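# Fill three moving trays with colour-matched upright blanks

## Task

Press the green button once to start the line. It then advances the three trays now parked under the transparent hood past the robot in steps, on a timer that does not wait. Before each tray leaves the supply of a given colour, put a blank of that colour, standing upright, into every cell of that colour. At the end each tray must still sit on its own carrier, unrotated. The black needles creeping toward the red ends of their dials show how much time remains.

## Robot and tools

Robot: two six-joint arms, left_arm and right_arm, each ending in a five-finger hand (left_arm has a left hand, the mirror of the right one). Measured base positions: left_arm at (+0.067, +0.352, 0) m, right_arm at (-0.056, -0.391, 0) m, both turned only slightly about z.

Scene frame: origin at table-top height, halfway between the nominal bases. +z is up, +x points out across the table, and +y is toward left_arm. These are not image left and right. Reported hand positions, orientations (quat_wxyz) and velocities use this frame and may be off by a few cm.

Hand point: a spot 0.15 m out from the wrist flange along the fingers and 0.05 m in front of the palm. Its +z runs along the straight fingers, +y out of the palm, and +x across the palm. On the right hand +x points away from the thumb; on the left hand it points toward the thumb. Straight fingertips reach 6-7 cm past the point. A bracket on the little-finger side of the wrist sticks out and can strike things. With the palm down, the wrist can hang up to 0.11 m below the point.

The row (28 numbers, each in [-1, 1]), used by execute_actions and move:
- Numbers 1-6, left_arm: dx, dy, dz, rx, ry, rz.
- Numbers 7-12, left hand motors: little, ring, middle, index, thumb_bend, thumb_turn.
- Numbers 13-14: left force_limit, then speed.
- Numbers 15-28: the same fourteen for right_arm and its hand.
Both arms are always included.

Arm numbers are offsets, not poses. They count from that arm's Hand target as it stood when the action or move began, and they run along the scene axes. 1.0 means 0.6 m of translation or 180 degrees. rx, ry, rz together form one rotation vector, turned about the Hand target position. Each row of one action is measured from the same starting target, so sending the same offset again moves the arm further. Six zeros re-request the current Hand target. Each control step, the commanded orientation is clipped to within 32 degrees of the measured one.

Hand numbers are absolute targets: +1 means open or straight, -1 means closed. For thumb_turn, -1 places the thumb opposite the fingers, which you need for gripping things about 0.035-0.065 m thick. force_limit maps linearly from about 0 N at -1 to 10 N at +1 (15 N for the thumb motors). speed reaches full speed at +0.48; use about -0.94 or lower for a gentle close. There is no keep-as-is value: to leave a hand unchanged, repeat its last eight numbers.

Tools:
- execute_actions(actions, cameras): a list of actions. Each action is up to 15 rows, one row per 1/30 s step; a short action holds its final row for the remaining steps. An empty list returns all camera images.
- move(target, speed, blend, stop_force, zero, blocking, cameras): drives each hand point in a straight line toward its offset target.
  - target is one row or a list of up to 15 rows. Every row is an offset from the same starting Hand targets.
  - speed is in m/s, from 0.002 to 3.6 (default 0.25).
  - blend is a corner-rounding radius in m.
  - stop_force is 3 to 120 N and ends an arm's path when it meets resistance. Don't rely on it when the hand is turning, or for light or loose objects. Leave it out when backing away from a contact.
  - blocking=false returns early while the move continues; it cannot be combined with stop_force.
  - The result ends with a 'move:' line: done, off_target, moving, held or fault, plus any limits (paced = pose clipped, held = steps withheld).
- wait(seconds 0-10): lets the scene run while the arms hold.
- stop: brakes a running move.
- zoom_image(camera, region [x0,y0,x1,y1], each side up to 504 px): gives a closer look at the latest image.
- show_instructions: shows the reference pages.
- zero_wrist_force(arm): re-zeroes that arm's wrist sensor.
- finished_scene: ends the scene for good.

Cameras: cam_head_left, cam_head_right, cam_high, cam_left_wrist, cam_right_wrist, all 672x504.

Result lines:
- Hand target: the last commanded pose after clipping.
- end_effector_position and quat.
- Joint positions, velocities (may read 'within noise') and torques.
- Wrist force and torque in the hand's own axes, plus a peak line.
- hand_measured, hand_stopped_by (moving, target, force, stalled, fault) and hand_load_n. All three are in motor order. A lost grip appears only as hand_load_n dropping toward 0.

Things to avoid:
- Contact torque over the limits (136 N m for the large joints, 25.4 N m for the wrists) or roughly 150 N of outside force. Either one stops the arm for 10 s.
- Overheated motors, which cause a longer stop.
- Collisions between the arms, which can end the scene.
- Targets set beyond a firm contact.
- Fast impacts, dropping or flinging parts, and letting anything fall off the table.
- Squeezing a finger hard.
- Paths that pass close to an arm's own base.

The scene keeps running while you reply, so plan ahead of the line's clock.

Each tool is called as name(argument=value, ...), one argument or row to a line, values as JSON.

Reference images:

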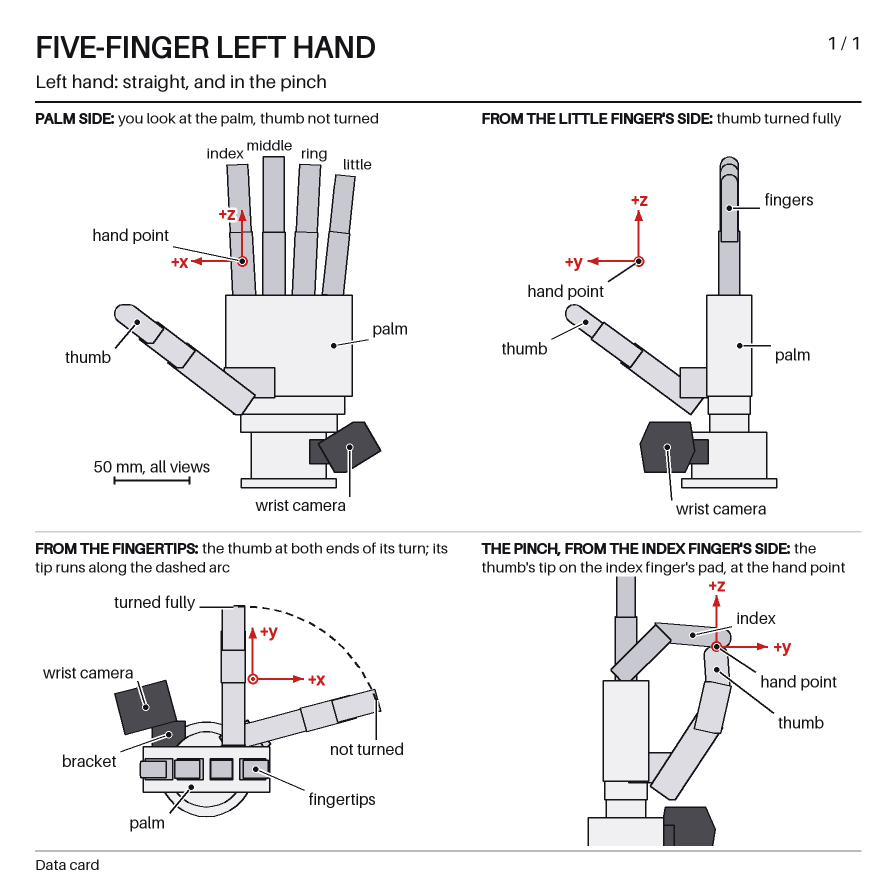

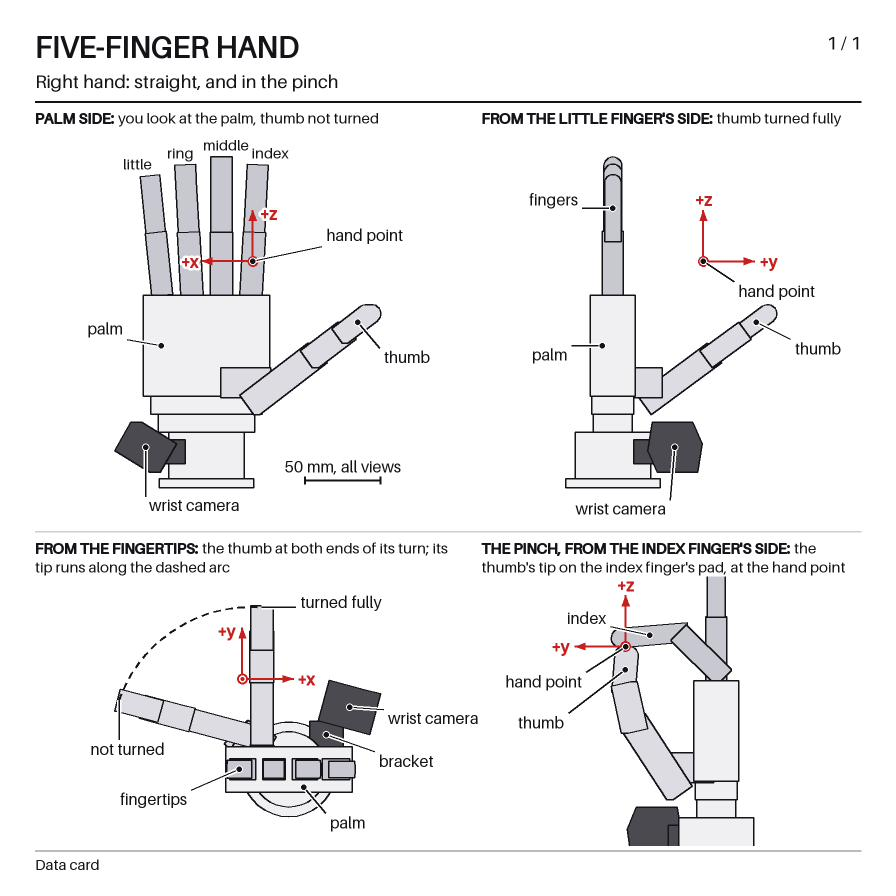

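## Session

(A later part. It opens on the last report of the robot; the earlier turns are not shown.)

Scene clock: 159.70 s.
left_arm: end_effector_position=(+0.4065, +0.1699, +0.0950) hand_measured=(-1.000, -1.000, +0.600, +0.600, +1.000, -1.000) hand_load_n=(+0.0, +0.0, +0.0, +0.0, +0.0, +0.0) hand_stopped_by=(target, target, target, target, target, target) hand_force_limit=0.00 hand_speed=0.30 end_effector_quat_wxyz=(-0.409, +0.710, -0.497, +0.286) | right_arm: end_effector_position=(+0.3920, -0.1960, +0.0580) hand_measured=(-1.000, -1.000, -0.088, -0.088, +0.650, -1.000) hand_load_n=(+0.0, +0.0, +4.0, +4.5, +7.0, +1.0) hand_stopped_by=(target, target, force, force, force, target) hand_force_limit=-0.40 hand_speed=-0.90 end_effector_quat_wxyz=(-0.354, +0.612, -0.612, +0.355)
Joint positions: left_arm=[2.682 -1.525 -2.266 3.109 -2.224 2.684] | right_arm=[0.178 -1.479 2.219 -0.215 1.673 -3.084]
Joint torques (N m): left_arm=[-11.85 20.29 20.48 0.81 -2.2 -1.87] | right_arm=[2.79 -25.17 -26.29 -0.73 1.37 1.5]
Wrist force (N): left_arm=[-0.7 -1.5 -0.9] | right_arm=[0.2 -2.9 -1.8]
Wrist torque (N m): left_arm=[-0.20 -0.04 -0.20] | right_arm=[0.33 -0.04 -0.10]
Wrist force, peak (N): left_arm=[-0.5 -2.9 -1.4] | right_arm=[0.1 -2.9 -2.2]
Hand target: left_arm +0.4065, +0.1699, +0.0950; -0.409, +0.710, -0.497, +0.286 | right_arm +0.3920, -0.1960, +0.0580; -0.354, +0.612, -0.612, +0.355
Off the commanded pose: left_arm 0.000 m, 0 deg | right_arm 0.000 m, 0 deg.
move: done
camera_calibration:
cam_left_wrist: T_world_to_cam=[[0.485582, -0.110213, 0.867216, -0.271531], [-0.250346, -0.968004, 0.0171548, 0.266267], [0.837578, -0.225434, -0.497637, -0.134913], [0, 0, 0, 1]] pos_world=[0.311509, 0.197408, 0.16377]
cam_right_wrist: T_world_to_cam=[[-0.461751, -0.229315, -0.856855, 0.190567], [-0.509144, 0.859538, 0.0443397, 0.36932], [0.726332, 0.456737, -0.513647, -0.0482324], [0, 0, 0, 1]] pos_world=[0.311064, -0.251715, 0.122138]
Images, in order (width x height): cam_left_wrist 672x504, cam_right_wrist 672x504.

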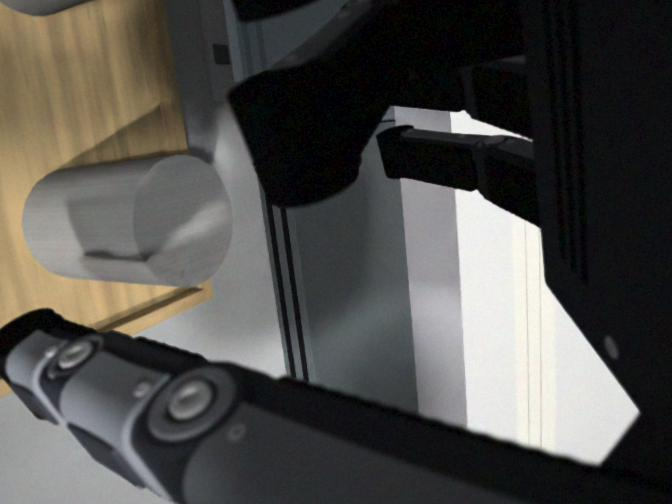

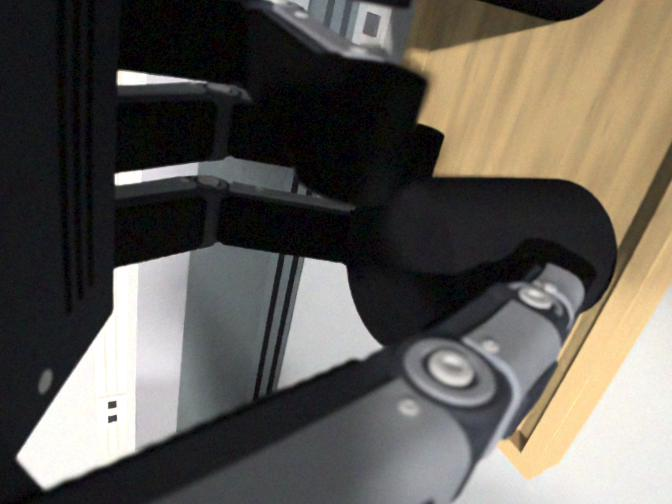

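move(
  target=[
    [0.0182,0.0057,-0.065,0,0,0,-1,-1,0.4,0.4,1,-1,0,0.3,0,0,0.1667,0,0,0,-1,-1,-0.1,-0.1,0.1,-1,-0.4,-0.9],
    [0.0182,0.0057,-0.065,0,0,0,-1,-1,-0.2,-0.2,0.1,-1,-0.4,-0.85,0,0,0.1667,0,0,0,-1,-1,-0.1,-0.1,0.1,-1,-0.4,-0.9],
    [0.0182,0.0057,0.1,0,0,0,-1,-1,-0.2,-0.2,0.1,-1,-0.4,-0.85,0,0,0.1667,0,0,0,-1,-1,-0.1,-0.1,0.1,-1,-0.4,-0.9],
  ],
  speed=0.1,
  cameras=["all"],
)

Scene clock: 170.00 s.
left_arm: end_effector_position=(+0.4174, +0.1733, +0.1551) hand_measured=(-1.000, -1.000, -0.140, -0.154, +0.726, -1.000) hand_load_n=(+0.0, +0.0, +2.5, +5.5, +11.5, +0.5) hand_stopped_by=(target, target, force, force, force, target) hand_force_limit=-0.40 hand_speed=-0.85 end_effector_quat_wxyz=(-0.409, +0.710, -0.497, +0.287) | right_arm: end_effector_position=(+0.3920, -0.1960, +0.1580) hand_measured=(-1.000, -1.000, -0.088, -0.088, +0.650, -1.000) hand_load_n=(+0.0, +0.0, +3.0, +3.5, +8.0, +1.0) hand_stopped_by=(target, target, force, force, force, target) hand_force_limit=-0.40 hand_speed=-0.90 end_effector_quat_wxyz=(-0.354, +0.612, -0.612, +0.355)
Joint positions: left_arm=[2.714 -1.439 -2.16 2.932 -2.198 2.709] | right_arm=[0.178 -1.635 2.07 0.089 1.673 -3.084]
Joint torques (N m): left_arm=[-5.6 2.61 14.3 -1.47 0.11 -1.53] | right_arm=[-7.51 -7.42 -5.73 1.33 -2.05 -2.08]
Wrist force (N): left_arm=[-0.3 0.0 0.0] | right_arm=[-0.5 1.2 -0.4]
Wrist torque (N m): left_arm=[-0.14 -0.08 -0.20] | right_arm=[0.50 0.08 -0.11]
Wrist force, peak (N): left_arm=[-0.6 -5.9 -1.6] | right_arm=[0.0 -3.2 -2.2]
Hand target: left_arm +0.4174, +0.1734, +0.1550; -0.409, +0.710, -0.497, +0.286 | right_arm +0.3920, -0.1960, +0.1580; -0.354, +0.612, -0.612, +0.355
Off the commanded pose: left_arm 0.000 m, 0 deg | right_arm 0.000 m, 0 deg.
move: done
camera_calibration:
cam_left_wrist: T_world_to_cam=[[0.485374, -0.110207, 0.867333, -0.328479], [-0.250433, -0.967982, 0.0171507, 0.271404], [0.837673, -0.225533, -0.497433, -0.113535], [0, 0, 0, 1]] pos_world=[0.322509, 0.200908, 0.22377]
cam_right_wrist: T_world_to_cam=[[-0.461783, -0.229337, -0.856832, 0.276252], [-0.509182, 0.859514, 0.0443653, 0.364886], [0.726285, 0.456771, -0.513683, 0.00316365], [0, 0, 0, 1]] pos_world=[0.311064, -0.251715, 0.222138]

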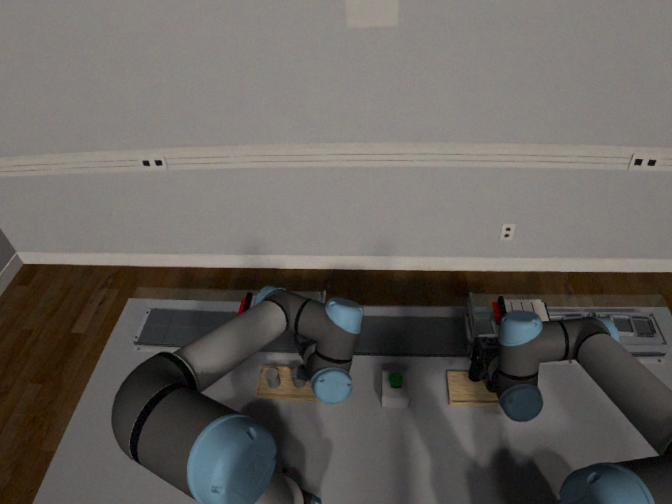

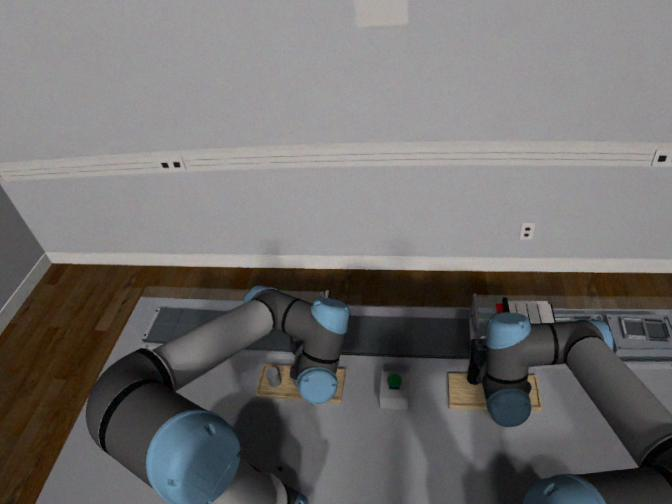

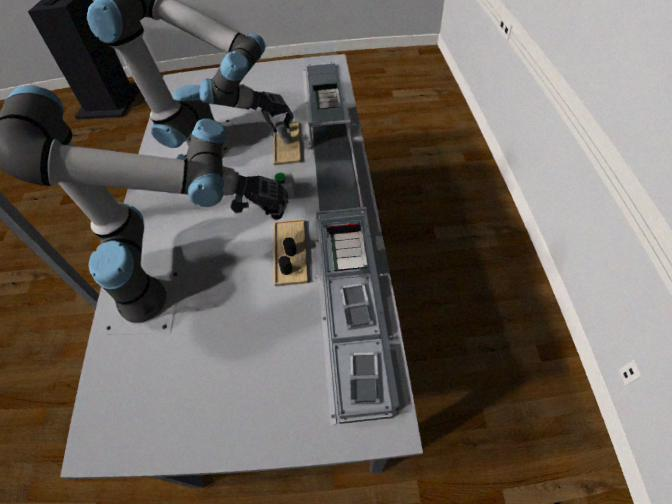

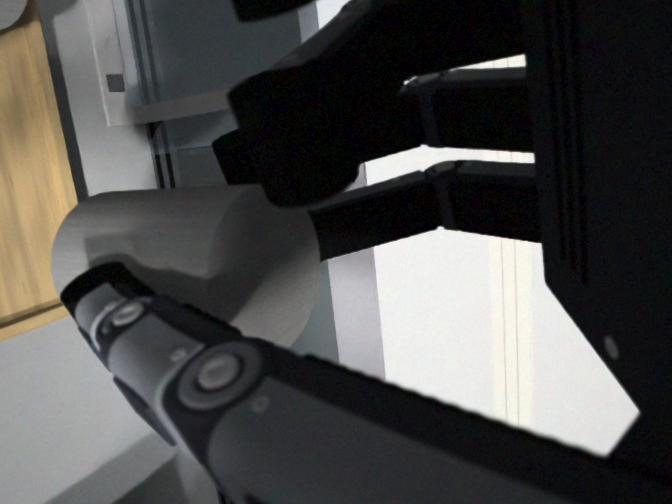

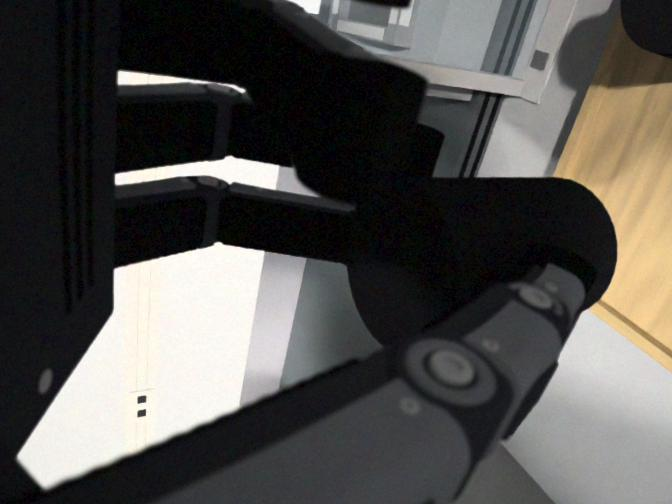

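zoom_image(
  camera="cam_head_right",
  region=[460, 285, 672, 375],
)

zoom_image(
  camera="cam_head_left",
  region=[460, 285, 672, 375],
)

zoom_image(
  camera="cam_head_right",
  region=[140, 280, 340, 370],
)

zoom_image(
  camera="cam_high",
  region=[290, 100, 400, 240],
)

Scaled by 2.377 from the camera's 672x504 image, which has a finer 960x720 frame.

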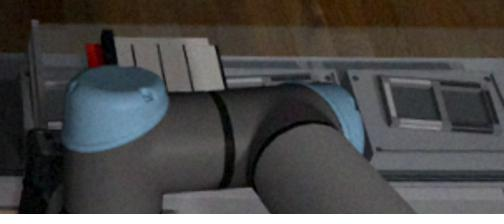

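Scaled by 2.377 from the camera's 672x504 image, which has a finer 960x720 frame.

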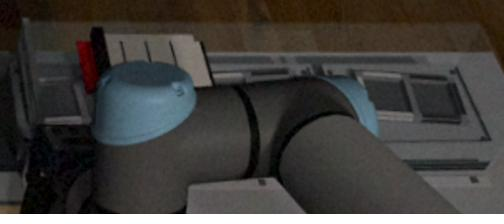

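Scaled by 2.520 from the camera's 672x504 image, which has a finer 960x720 frame.

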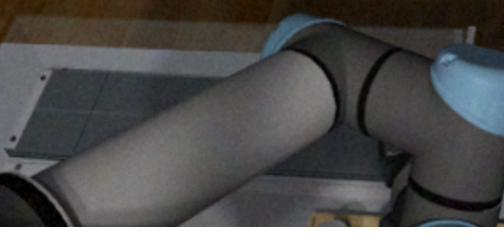

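Scaled by 3.600 from the camera's 672x504 image, which has a finer 960x720 frame.

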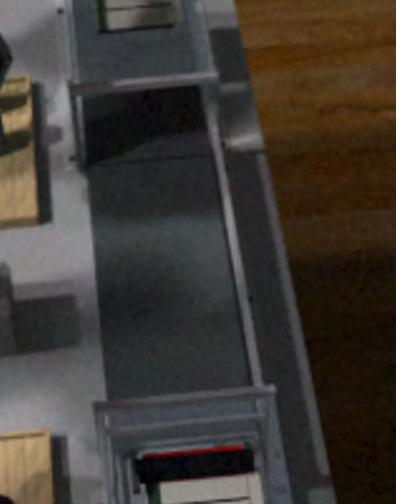

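move(
  target=[
    [0,0,-0.1642,0,0,0,-1,-1,-0.2,-0.2,0.1,-1,-0.4,-0.85,0.35,0.13,0.07,0,0,-0.0833,-1,-1,-0.1,-0.1,0.1,-1,-0.4,-0.9],
    [0,0,-0.1642,0,0,0,-1,-1,0.4,0.4,1,-1,-0.4,-0.5,0.35,0.13,0.07,0,0,-0.0833,-1,-1,-0.1,-0.1,0.1,-1,-0.4,-0.9],
    [0,0,0.0083,0,0,0,-1,-1,0.4,0.4,1,-1,-0.4,-0.5,0.35,0.13,0.07,0,0,-0.0833,-1,-1,-0.1,-0.1,0.1,-1,-0.4,-0.9],
  ],
  speed=0.13,
  cameras=["all"],
)

Scene clock: 203.23 s.
left_arm: end_effector_position=(+0.4174, +0.1733, +0.1600) hand_measured=(-1.000, -1.000, +0.400, +0.400, +1.000, -1.000) hand_load_n=(+0.0, +0.0, +0.0, +0.0, +0.0, +0.0) hand_stopped_by=(target, target, target, target, target, target) hand_force_limit=-0.40 hand_speed=-0.50 end_effector_quat_wxyz=(-0.409, +0.710, -0.497, +0.287) | right_arm: end_effector_position=(+0.6020, -0.1180, +0.2000) hand_measured=(-1.000, -1.000, -0.088, -0.088, +0.650, -1.000) hand_load_n=(+0.0, +0.0, +3.5, +4.0, +7.5, +1.0) hand_stopped_by=(target, target, force, force, force, target) hand_force_limit=-0.40 hand_speed=-0.90 end_effector_quat_wxyz=(+0.304, -0.527, +0.686, -0.398)
Joint positions: left_arm=[2.714 -1.433 -2.151 2.917 -2.198 2.709] | right_arm=[0.374 -1.059 1.249 0.411 2.063 -2.83]
Joint torques (N m): left_arm=[7.2 3.61 16.18 -2.09 -1.09 -1.51] | right_arm=[-7.12 -32.26 -32.5 1.45 1.74 -2.11]
Wrist force (N): left_arm=[-0.3 -1.6 -0.7] | right_arm=[0.0 1.1 -0.6]
Wrist torque (N m): left_arm=[-0.22 -0.07 -0.12] | right_arm=[0.49 0.06 -0.07]
Wrist force, peak (N): left_arm=[-0.7 -5.1 -1.3] | right_arm=[0.1 2.5 -1.1]
Hand target: left_arm +0.4174, +0.1734, +0.1600; -0.409, +0.710, -0.497, +0.286 | right_arm +0.6020, -0.1180, +0.2000; +0.304, -0.527, +0.686, -0.398
Off the commanded pose: left_arm 0.000 m, 0 deg | right_arm 0.000 m, 0 deg.
move: done
camera_calibration:
cam_left_wrist: T_world_to_cam=[[0.485387, -0.110159, 0.867332, -0.332829], [-0.250408, -0.967988, 0.0171931, 0.271302], [0.837673, -0.225533, -0.497433, -0.111048], [0, 0, 0, 1]] pos_world=[0.322509, 0.200908, 0.22877]
cam_right_wrist: T_world_to_cam=[[-0.505358, -0.102078, -0.856851, 0.468348], [-0.269473, 0.961987, 0.044328, 0.270693], [0.819755, 0.2533, -0.513655, -0.243679], [0, 0, 0, 1]] pos_world=[0.509384, -0.150872, 0.264138]

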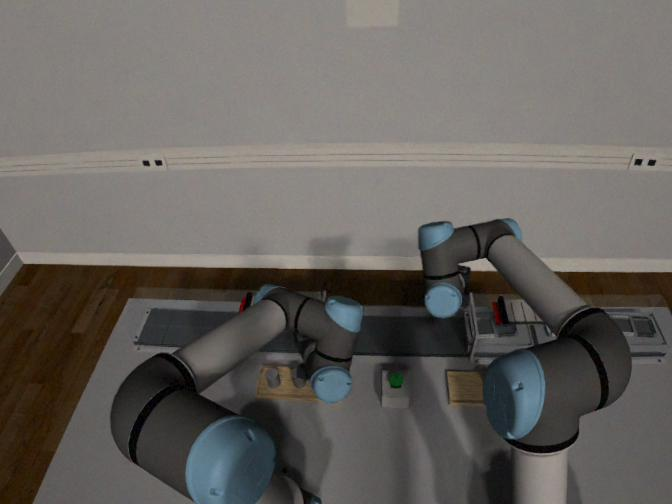

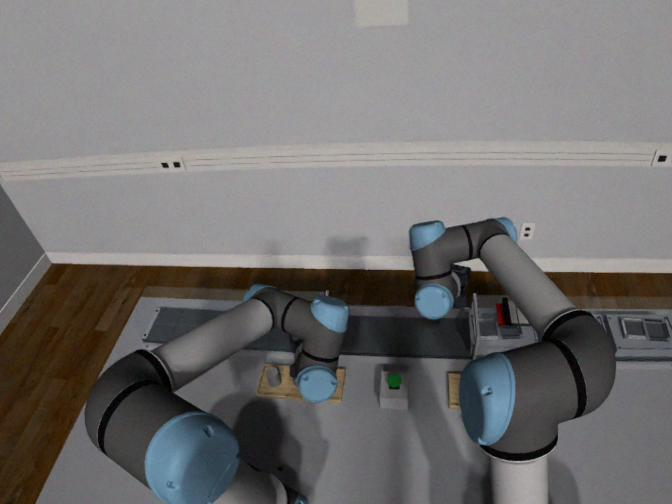

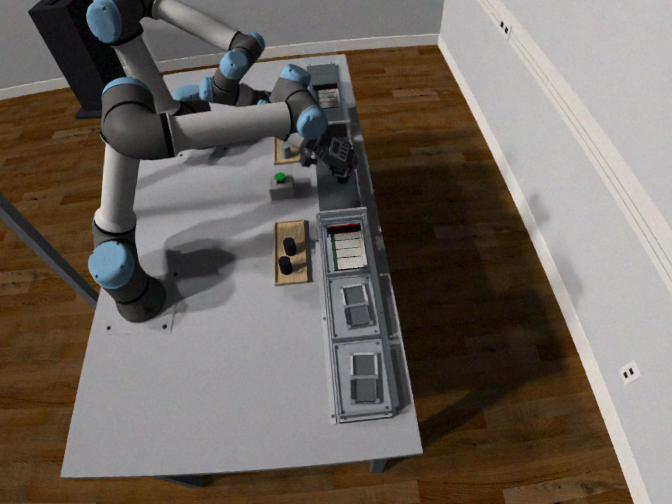

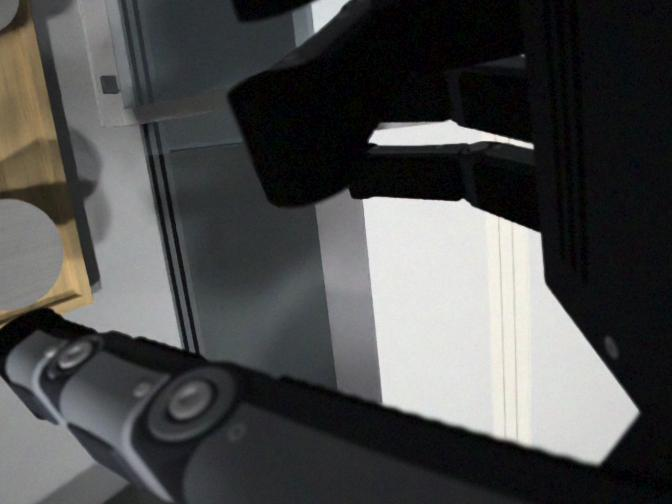

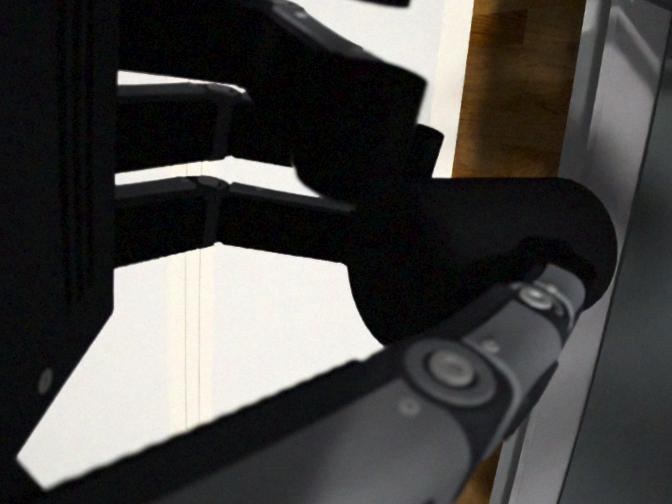

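move(
  target=[-0.0757,-0.3157,-0.05,0,0,0,-1,-1,0.1,0.1,0,-1,-0.4,0.3,0,0,0,0,0,0,-1,-1,-0.1,-0.1,0.1,-1,-0.4,-0.9],
  speed=0.2,
  cameras=["cam_head_left","cam_head_right","cam_high","cam_left_wrist"],
)

Scene clock: 210.07 s.
left_arm: end_effector_position=(+0.3783, +0.0122, +0.1344) hand_measured=(-1.000, -1.000, +0.100, +0.100, +0.000, -1.000) hand_load_n=(+0.0, +0.0, +0.0, +0.0, +0.0, +0.0) hand_stopped_by=(target, target, target, target, target, target) hand_force_limit=-0.40 hand_speed=0.30 end_effector_quat_wxyz=(-0.409, +0.709, -0.498, +0.288) | right_arm: end_effector_position=(+0.6020, -0.1180, +0.2000) hand_measured=(-1.000, -1.000, -0.088, -0.088, +0.650, -1.000) hand_load_n=(+0.0, +0.0, +3.5, +4.0, +7.5, +0.5) hand_stopped_by=(target, target, force, force, force, target) hand_force_limit=-0.40 hand_speed=-0.90 end_effector_quat_wxyz=(+0.304, -0.527, +0.686, -0.398)
Joint positions: left_arm=[2.208 -1.871 -1.831 2.638 -2.534 2.162] | right_arm=[0.374 -1.059 1.249 0.411 2.063 -2.83]
Joint torques (N m): left_arm=[13.1 31.01 7.38 -0.83 0.34 0.55] | right_arm=[-6.71 -31.56 -31.6 1.19 1.99 -2.16]
Wrist force (N): left_arm=[-0.1 -1.6 -0.8] | right_arm=[0.0 1.2 -0.5]
Wrist torque (N m): left_arm=[-0.23 -0.13 -0.18] | right_arm=[0.51 0.05 -0.06]
Wrist force, peak (N): left_arm=[2.3 -3.6 -3.1] | right_arm=[0.0 1.4 -0.6]
Hand target: left_arm +0.3783, +0.0122, +0.1344; -0.409, +0.709, -0.498, +0.288 (not the last commanded pose) | right_arm +0.6020, -0.1180, +0.2000; +0.304, -0.527, +0.686, -0.398
Off the commanded pose: left_arm 0.029 m, 0 deg | right_arm 0.000 m, 0 deg.
move: held (left_arm; a check stopped the path); limits=held
pose unreachable (left arm): on one or more control steps of this call, first in action 0 (counted from 0), this arm could not follow its commanded pose, so it was not sent that pose on those steps. It may still have moved: this result reports where it is.
cause: moving toward the commanded pose would bring a part of the arm too close to another arm (a part of this arm just beyond joint 3 (elbow) and a part of the right arm just beyond its joint 5 (wrist 2), at the place that arm is still heading or pushing toward).
camera_calibration:
cam_left_wrist: T_world_to_cam=[[0.483261, -0.111573, 0.868338, -0.308715], [-0.254983, -0.966784, 0.0176847, 0.107559], [0.837522, -0.229957, -0.495658, -0.12751], [0, 0, 0, 1]] pos_world=[0.283408, 0.0402207, 0.202965]
Images, in order (width x height): cam_head_left 672x504, cam_head_right 672x504, cam_high 672x504, cam_left_wrist 672x504.

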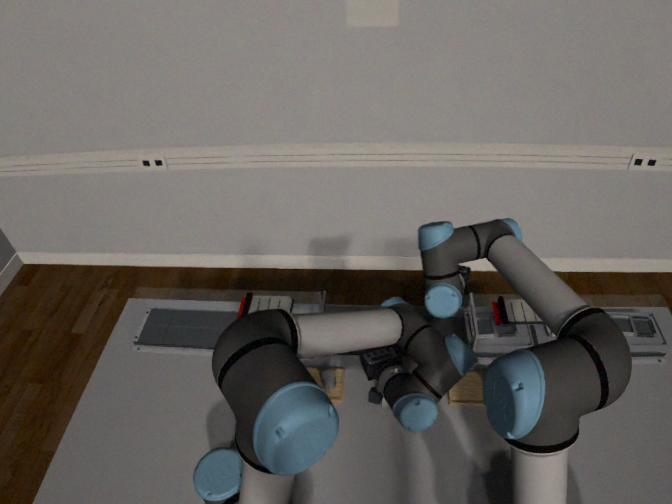

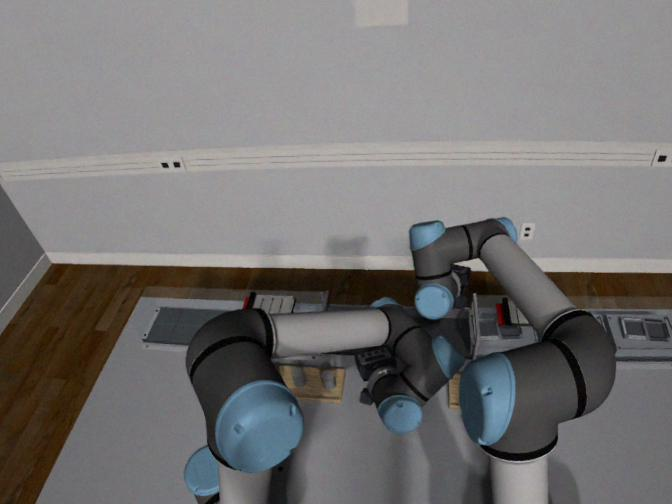

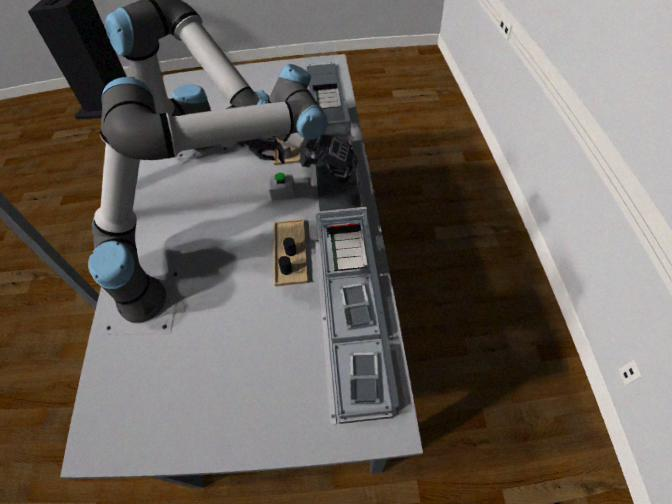

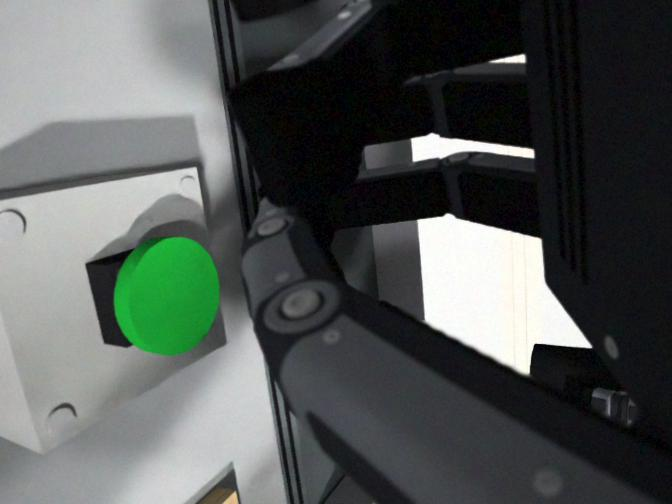

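move(
  target=[
    [0,0,0,0,0,0,-1,-1,0.1,0.1,0,-1,-0.4,0.3,0,-0.1333,0.05,0,0,0,-1,-1,-0.1,-0.1,0.1,-1,-0.4,-0.9],
    [-0.0092,-0.0525,-0.024,0,0,0,-1,-1,0.1,0.1,0,-1,-0.4,0.3,0,-0.1333,0.05,0,0,0,-1,-1,-0.1,-0.1,0.1,-1,-0.4,-0.9],
  ],
  speed=0.15,
  cameras=["cam_left_wrist"],
)

Scene clock: 215.10 s.
left_arm: end_effector_position=(+0.3728, -0.0193, +0.1200) hand_measured=(-1.000, -1.000, +0.100, +0.100, +0.000, -1.000) hand_load_n=(+0.0, +0.0, +0.0, -0.5, +0.0, +0.0) hand_stopped_by=(target, target, target, target, target, target) hand_force_limit=-0.40 hand_speed=0.30 end_effector_quat_wxyz=(-0.409, +0.709, -0.498, +0.288) | right_arm: end_effector_position=(+0.6020, -0.1980, +0.2300) hand_measured=(-1.000, -1.000, -0.088, -0.088, +0.650, -1.000) hand_load_n=(+0.0, +0.0, +3.5, +4.0, +8.0, +1.0) hand_stopped_by=(target, target, force, force, force, target) hand_force_limit=-0.40 hand_speed=-0.90 end_effector_quat_wxyz=(+0.304, -0.527, +0.686, -0.398)
Joint positions: left_arm=[2.148 -1.967 -1.758 2.581 -2.561 2.066] | right_arm=[0.224 -1.175 1.337 0.401 1.937 -2.921]
Joint torques (N m): left_arm=[8.26 23.25 14.82 -1 -0.04 0] | right_arm=[-6.91 -31.95 -33.24 0.71 -1.22 0.58]
Wrist force (N): left_arm=[-0.1 -1.6 -1.0] | right_arm=[-0.2 1.3 -0.2]
Wrist torque (N m): left_arm=[-0.22 -0.14 -0.19] | right_arm=[0.51 0.05 -0.18]
Wrist force, peak (N): left_arm=[-1.3 -2.5 -0.8] | right_arm=[-1.4 1.8 -0.9]
Hand target: left_arm +0.3728, -0.0193, +0.1200; -0.409, +0.709, -0.498, +0.288 | right_arm +0.6020, -0.1980, +0.2300; +0.304, -0.527, +0.686, -0.398
Off the commanded pose: left_arm 0.000 m, 0 deg | right_arm 0.000 m, 0 deg.
move: done
camera_calibration:
cam_left_wrist: T_world_to_cam=[[0.483311, -0.111677, 0.868296, -0.297025], [-0.255023, -0.966775, 0.0176086, 0.0759578], [0.83748, -0.229946, -0.495733, -0.137176], [0, 0, 0, 1]] pos_world=[0.277808, 0.00872033, 0.188565]
Images, in order (width x height): cam_left_wrist 672x504.

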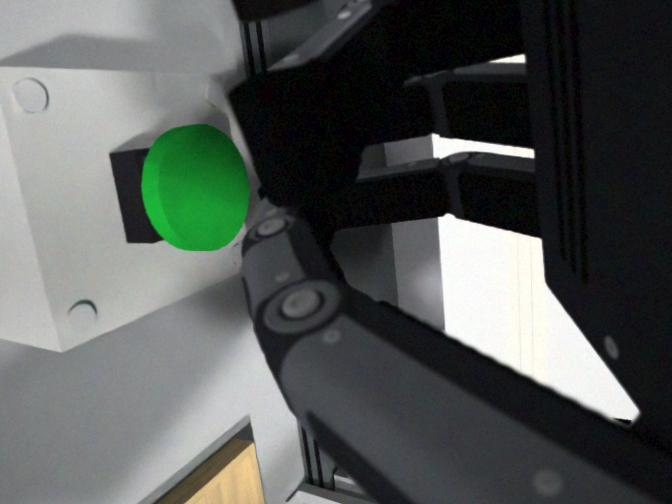

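move(
  target=[
    [-0.01,0.0017,-0.02,0,0,0,-1,-1,0.1,0.1,0,-1,-0.4,0.3,0,0,0,0,0,0,-1,-1,-0.1,-0.1,0.1,-1,-0.4,-0.9],
    [-0.01,0.0017,-0.0583,0,0,0,-1,-1,0.1,0.1,0,-1,-0.4,0.3,0,0,0,0,0,0,-1,-1,-0.1,-0.1,0.1,-1,-0.4,-0.9],
  ],
  speed=[0.05, 0.03],
  stop_force=8,
  cameras=["cam_left_wrist","cam_high"],
)

Scene clock: 221.67 s.
left_arm: end_effector_position=(+0.3668, -0.0183, +0.0968) hand_measured=(-1.000, -1.000, +0.100, +0.100, +0.000, -1.000) hand_load_n=(+0.0, +0.0, -0.5, +0.0, +0.0, +0.0) hand_stopped_by=(target, target, target, target, target, target) hand_force_limit=-0.40 hand_speed=0.30 end_effector_quat_wxyz=(-0.409, +0.709, -0.498, +0.288) | right_arm: end_effector_position=(+0.6020, -0.1980, +0.2300) hand_measured=(-1.000, -1.000, -0.088, -0.088, +0.650, -1.000) hand_load_n=(+0.0, +0.5, +3.5, +4.0, +8.0, +1.0) hand_stopped_by=(target, target, force, force, force, target) hand_force_limit=-0.40 hand_speed=-0.90 end_effector_quat_wxyz=(+0.304, -0.527, +0.686, -0.398)
Joint positions: left_arm=[2.137 -1.997 -1.789 2.626 -2.566 2.048] | right_arm=[0.224 -1.175 1.337 0.401 1.937 -2.921]
Joint torques (N m): left_arm=[-5.73 33.68 19.07 -0.53 -0.08 0.94] | right_arm=[-7.15 -38.29 -32.73 -1.05 -1.54 -1.61]
Wrist force (N): left_arm=[0.7 -8.2 -4.3] | right_arm=[-0.1 1.3 -0.4]
Wrist torque (N m): left_arm=[-0.30 -0.11 0.09] | right_arm=[0.52 0.05 -0.17]
Wrist force, peak (N): left_arm=[0.8 -15.1 -7.7] | right_arm=[-0.2 1.6 -0.4]
Hand target: left_arm +0.3668, -0.0183, +0.0968; -0.409, +0.709, -0.498, +0.288 (not the last commanded pose) | right_arm +0.6020, -0.1980, +0.2300; +0.304, -0.527, +0.686, -0.398
Off the commanded pose: left_arm 0.012 m, 0 deg | right_arm 0.000 m, 0 deg.
move: contact (left_arm); path passed 1 of 2 targets
camera_calibration:
cam_left_wrist: T_world_to_cam=[[0.483343, -0.111596, 0.868289, -0.273877], [-0.2549, -0.966806, 0.0176352, 0.0757653], [0.8375, -0.229851, -0.495745, -0.143426], [0, 0, 0, 1]] pos_world=[0.271808, 0.00972022, 0.165365]
Images, in order (width x height): cam_high 672x504, cam_left_wrist 672x504.

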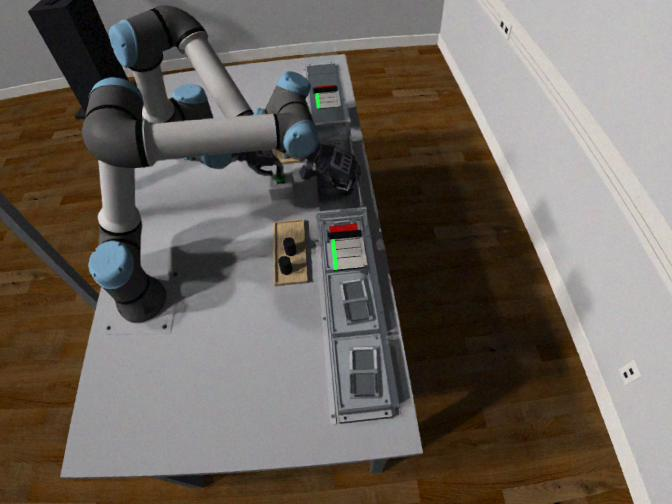

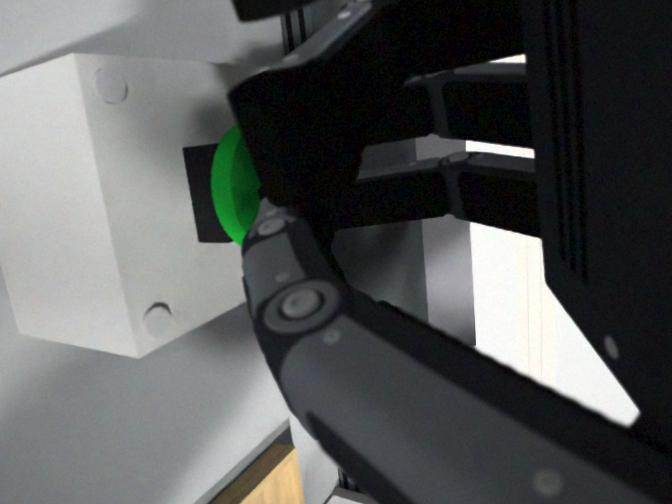

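move(
  target=[
    [0,0,0.0833,0,0,0,-1,-1,0.1,0.1,0,-1,-0.4,0.3,0,0,0,0,0,0,-1,-1,-0.1,-0.1,0.1,-1,-0.4,-0.9],
    [0.0843,0.3193,0.1053,0,0,0,-1,-1,0.4,0.4,1,-1,-0.4,0.3,0,0.1333,-0.05,0,0,0,-1,-1,-0.1,-0.1,0.1,-1,-0.4,-0.9],
  ],
  speed=0.25,
  cameras=["all"],
)

Scene clock: 226.20 s.
left_arm: end_effector_position=(+0.4174, +0.1733, +0.1600) hand_measured=(-1.000, -1.000, +0.400, +0.400, +1.000, -1.000) hand_load_n=(+0.0, +0.0, +0.0, +0.0, +0.0, +0.0) hand_stopped_by=(target, target, target, target, target, target) hand_force_limit=-0.40 hand_speed=0.30 end_effector_quat_wxyz=(-0.409, +0.709, -0.498, +0.288) | right_arm: end_effector_position=(+0.6020, -0.1180, +0.2000) hand_measured=(-1.000, -1.000, -0.088, -0.088, +0.650, -1.000) hand_load_n=(+0.0, +0.0, +3.5, +4.0, +8.0, +0.5) hand_stopped_by=(target, target, force, force, force, target) hand_force_limit=-0.40 hand_speed=-0.90 end_effector_quat_wxyz=(+0.304, -0.527, +0.686, -0.398)
Joint positions: left_arm=[2.717 -1.428 -2.155 2.922 -2.192 2.714] | right_arm=[0.374 -1.059 1.249 0.411 2.063 -2.83]
Joint torques (N m): left_arm=[12.08 19.55 9.54 0.86 0.89 1.84] | right_arm=[-6.15 -47.44 -8.74 -1.08 -1.45 -2.03]
Wrist force (N): left_arm=[-0.4 -1.5 -0.9] | right_arm=[-0.4 0.9 -0.3]
Wrist torque (N m): left_arm=[-0.20 -0.08 0.01] | right_arm=[0.45 0.10 -0.11]
Wrist force, peak (N): left_arm=[1.1 -8.7 -4.8] | right_arm=[-1.3 1.6 -0.6]
Hand target: left_arm +0.4174, +0.1733, +0.1600; -0.409, +0.709, -0.498, +0.288 | right_arm +0.6020, -0.1180, +0.2000; +0.304, -0.527, +0.686, -0.398
Off the commanded pose: left_arm 0.000 m, 0 deg | right_arm 0.000 m, 0 deg.
move: done
camera_calibration:
cam_left_wrist: T_world_to_cam=[[0.483261, -0.111573, 0.868338, -0.33173], [-0.254983, -0.966784, 0.0176847, 0.272802], [0.837522, -0.229957, -0.495658, -0.110488], [0, 0, 0, 1]] pos_world=[0.322408, 0.201321, 0.228465]
cam_right_wrist: T_world_to_cam=[[-0.505358, -0.102078, -0.856851, 0.468348], [-0.269473, 0.961987, 0.044328, 0.270693], [0.819755, 0.2533, -0.513655, -0.243679], [0, 0, 0, 1]] pos_world=[0.509384, -0.150872, 0.264138]

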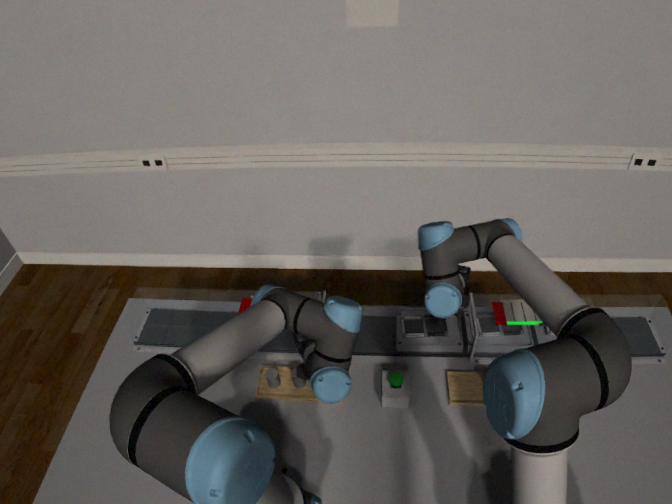

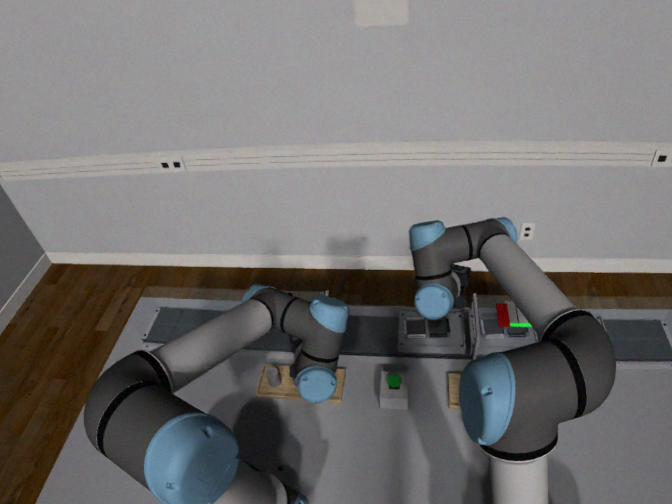

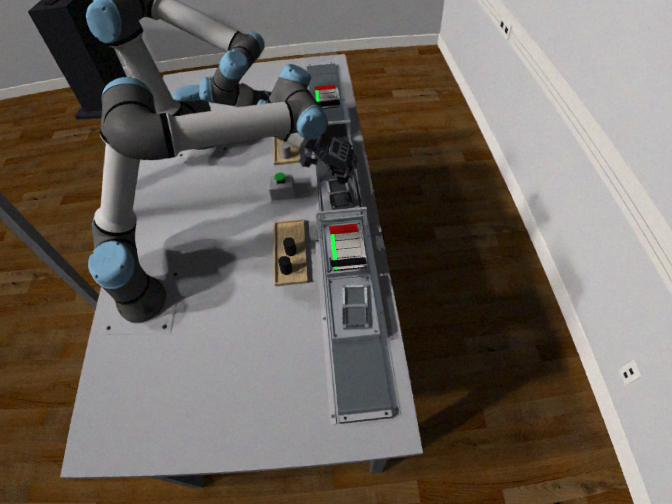

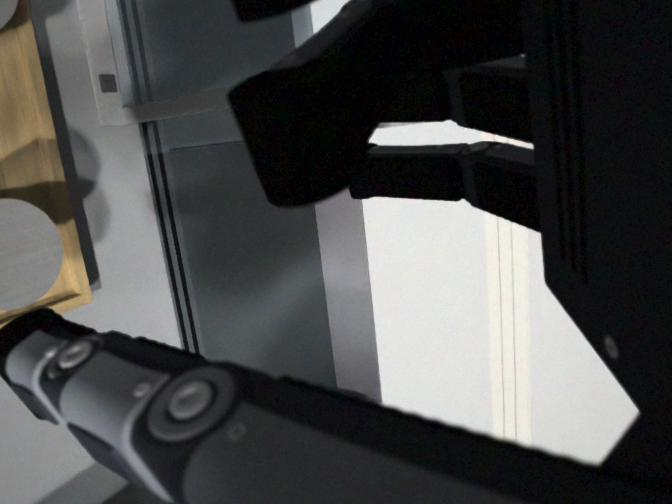

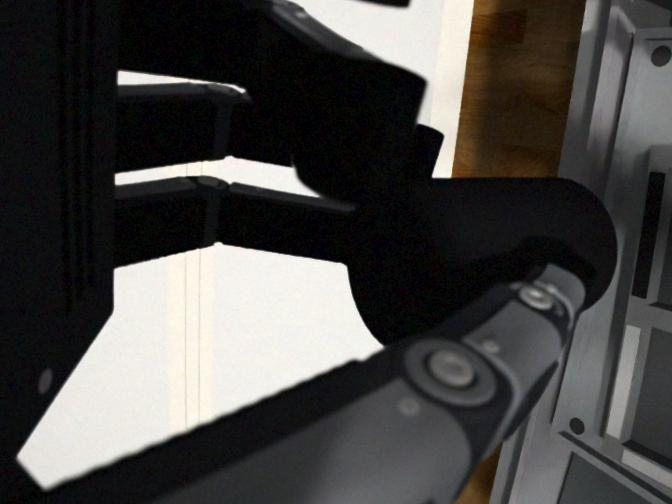

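zoom_image(
  camera="cam_right_wrist",
  region=[540, 0, 672, 504],
)

zoom_image(
  camera="cam_head_left",
  region=[380, 290, 500, 370],
)

zoom_image(
  camera="cam_high",
  region=[290, 130, 400, 280],
)

Scaled by 1.000.

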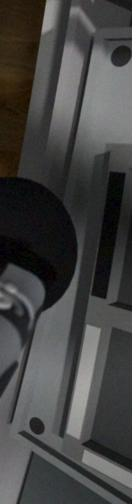

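Scaled by 4.200 from the camera's 672x504 image, which has a finer 960x720 frame.

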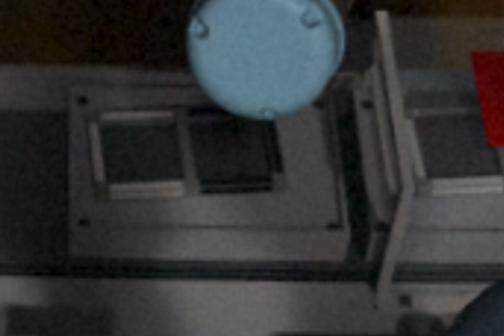

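Scaled by 3.360 from the camera's 672x504 image, which has a finer 960x720 frame.

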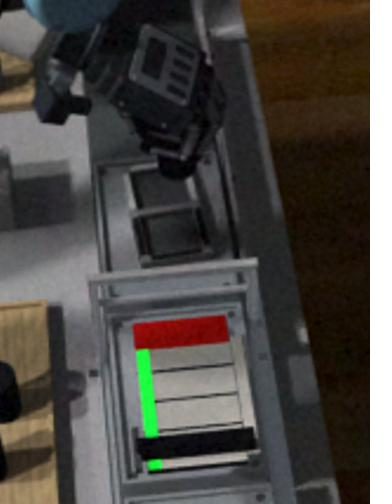

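move(
  target=[
    [0,0,-0.1725,0,0,0,-1,-1,0.4,0.4,1,-1,-0.4,0.3,-0.0183,0.006,-0.125,0,0,0,-1,-1,-0.1,-0.1,0.1,-1,-0.4,-0.9],
  ],
  speed=0.15,
  cameras=["cam_high","cam_head_left","cam_right_wrist"],
)

zoom_image(
  camera="cam_high",
  region=[290, 130, 400, 280],
)

Scene clock: 239.33 s.
left_arm: end_effector_position=(+0.4173, +0.1733, +0.0565) hand_measured=(-1.000, -1.000, +0.400, +0.400, +1.000, -1.000) hand_load_n=(+0.0, +0.0, +0.0, +0.0, +0.0, +0.0) hand_stopped_by=(target, target, target, target, target, target) hand_force_limit=-0.40 hand_speed=0.30 end_effector_quat_wxyz=(-0.409, +0.709, -0.498, +0.288) | right_arm: end_effector_position=(+0.5909, -0.1144, +0.1249) hand_measured=(-1.000, -1.000, -0.088, -0.088, +0.650, -1.000) hand_load_n=(+0.0, +0.0, +3.5, +4.0, +8.0, +0.5) hand_stopped_by=(target, target, force, force, force, target) hand_force_limit=-0.40 hand_speed=-0.90 end_effector_quat_wxyz=(+0.304, -0.527, +0.687, -0.398)
Joint positions: left_arm=[2.717 -1.605 -2.313 3.257 -2.192 2.714] | right_arm=[0.387 -1.026 1.396 0.235 2.074 -2.822]
Joint torques (N m): left_arm=[2.36 12.73 17.37 0.8 0.69 1.95] | right_arm=[-5.95 -48.29 -31.35 -0.1 -1.1 -1.84]
Wrist force (N): left_arm=[-0.5 -1.8 -0.6] | right_arm=[0.1 1.5 -0.3]
Wrist torque (N m): left_arm=[-0.27 -0.06 -0.04] | right_arm=[0.53 -0.02 -0.17]
Wrist force, peak (N): left_arm=[-0.3 -3.1 -1.3] | right_arm=[0.1 2.7 0.0]
Hand target: left_arm +0.4174, +0.1733, +0.0565; -0.409, +0.709, -0.498, +0.288 | right_arm +0.5910, -0.1144, +0.1250; +0.304, -0.527, +0.686, -0.398
Off the commanded pose: left_arm 0.000 m, 0 deg | right_arm 0.000 m, 0 deg.
move: done
camera_calibration:
cam_right_wrist: T_world_to_cam=[[-0.505561, -0.102091, -0.856729, 0.398884], [-0.269385, 0.962012, 0.0443294, 0.267554], [0.819658, 0.253201, -0.513857, -0.274077], [0, 0, 0, 1]] pos_world=[0.498385, -0.147271, 0.189039]
Images, in order (width x height): cam_head_left 672x504, cam_high 672x504, cam_right_wrist 672x504.

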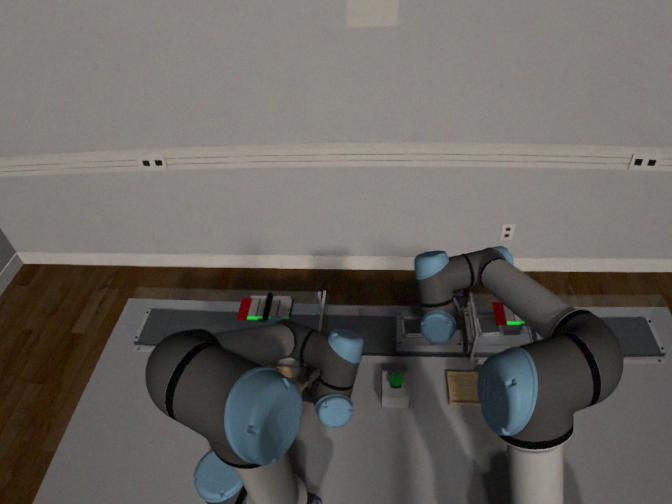

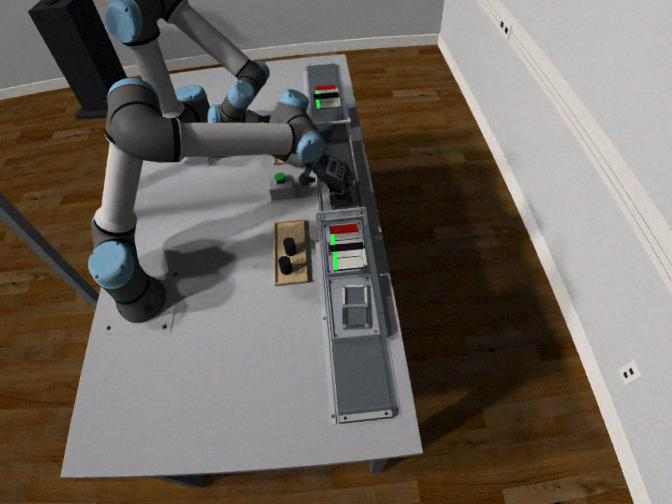

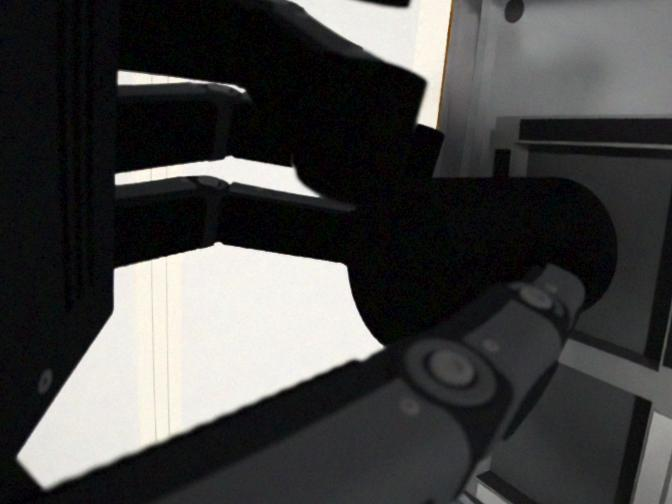

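Scaled by 3.360 from the camera's 672x504 image, which has a finer 960x720 frame.

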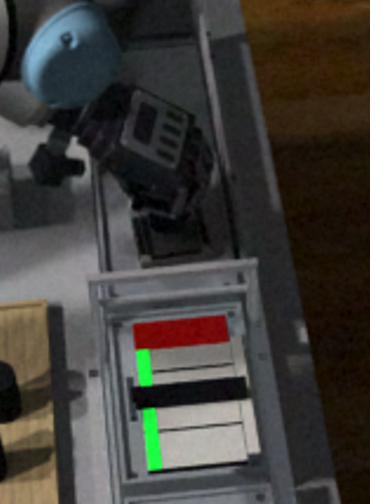

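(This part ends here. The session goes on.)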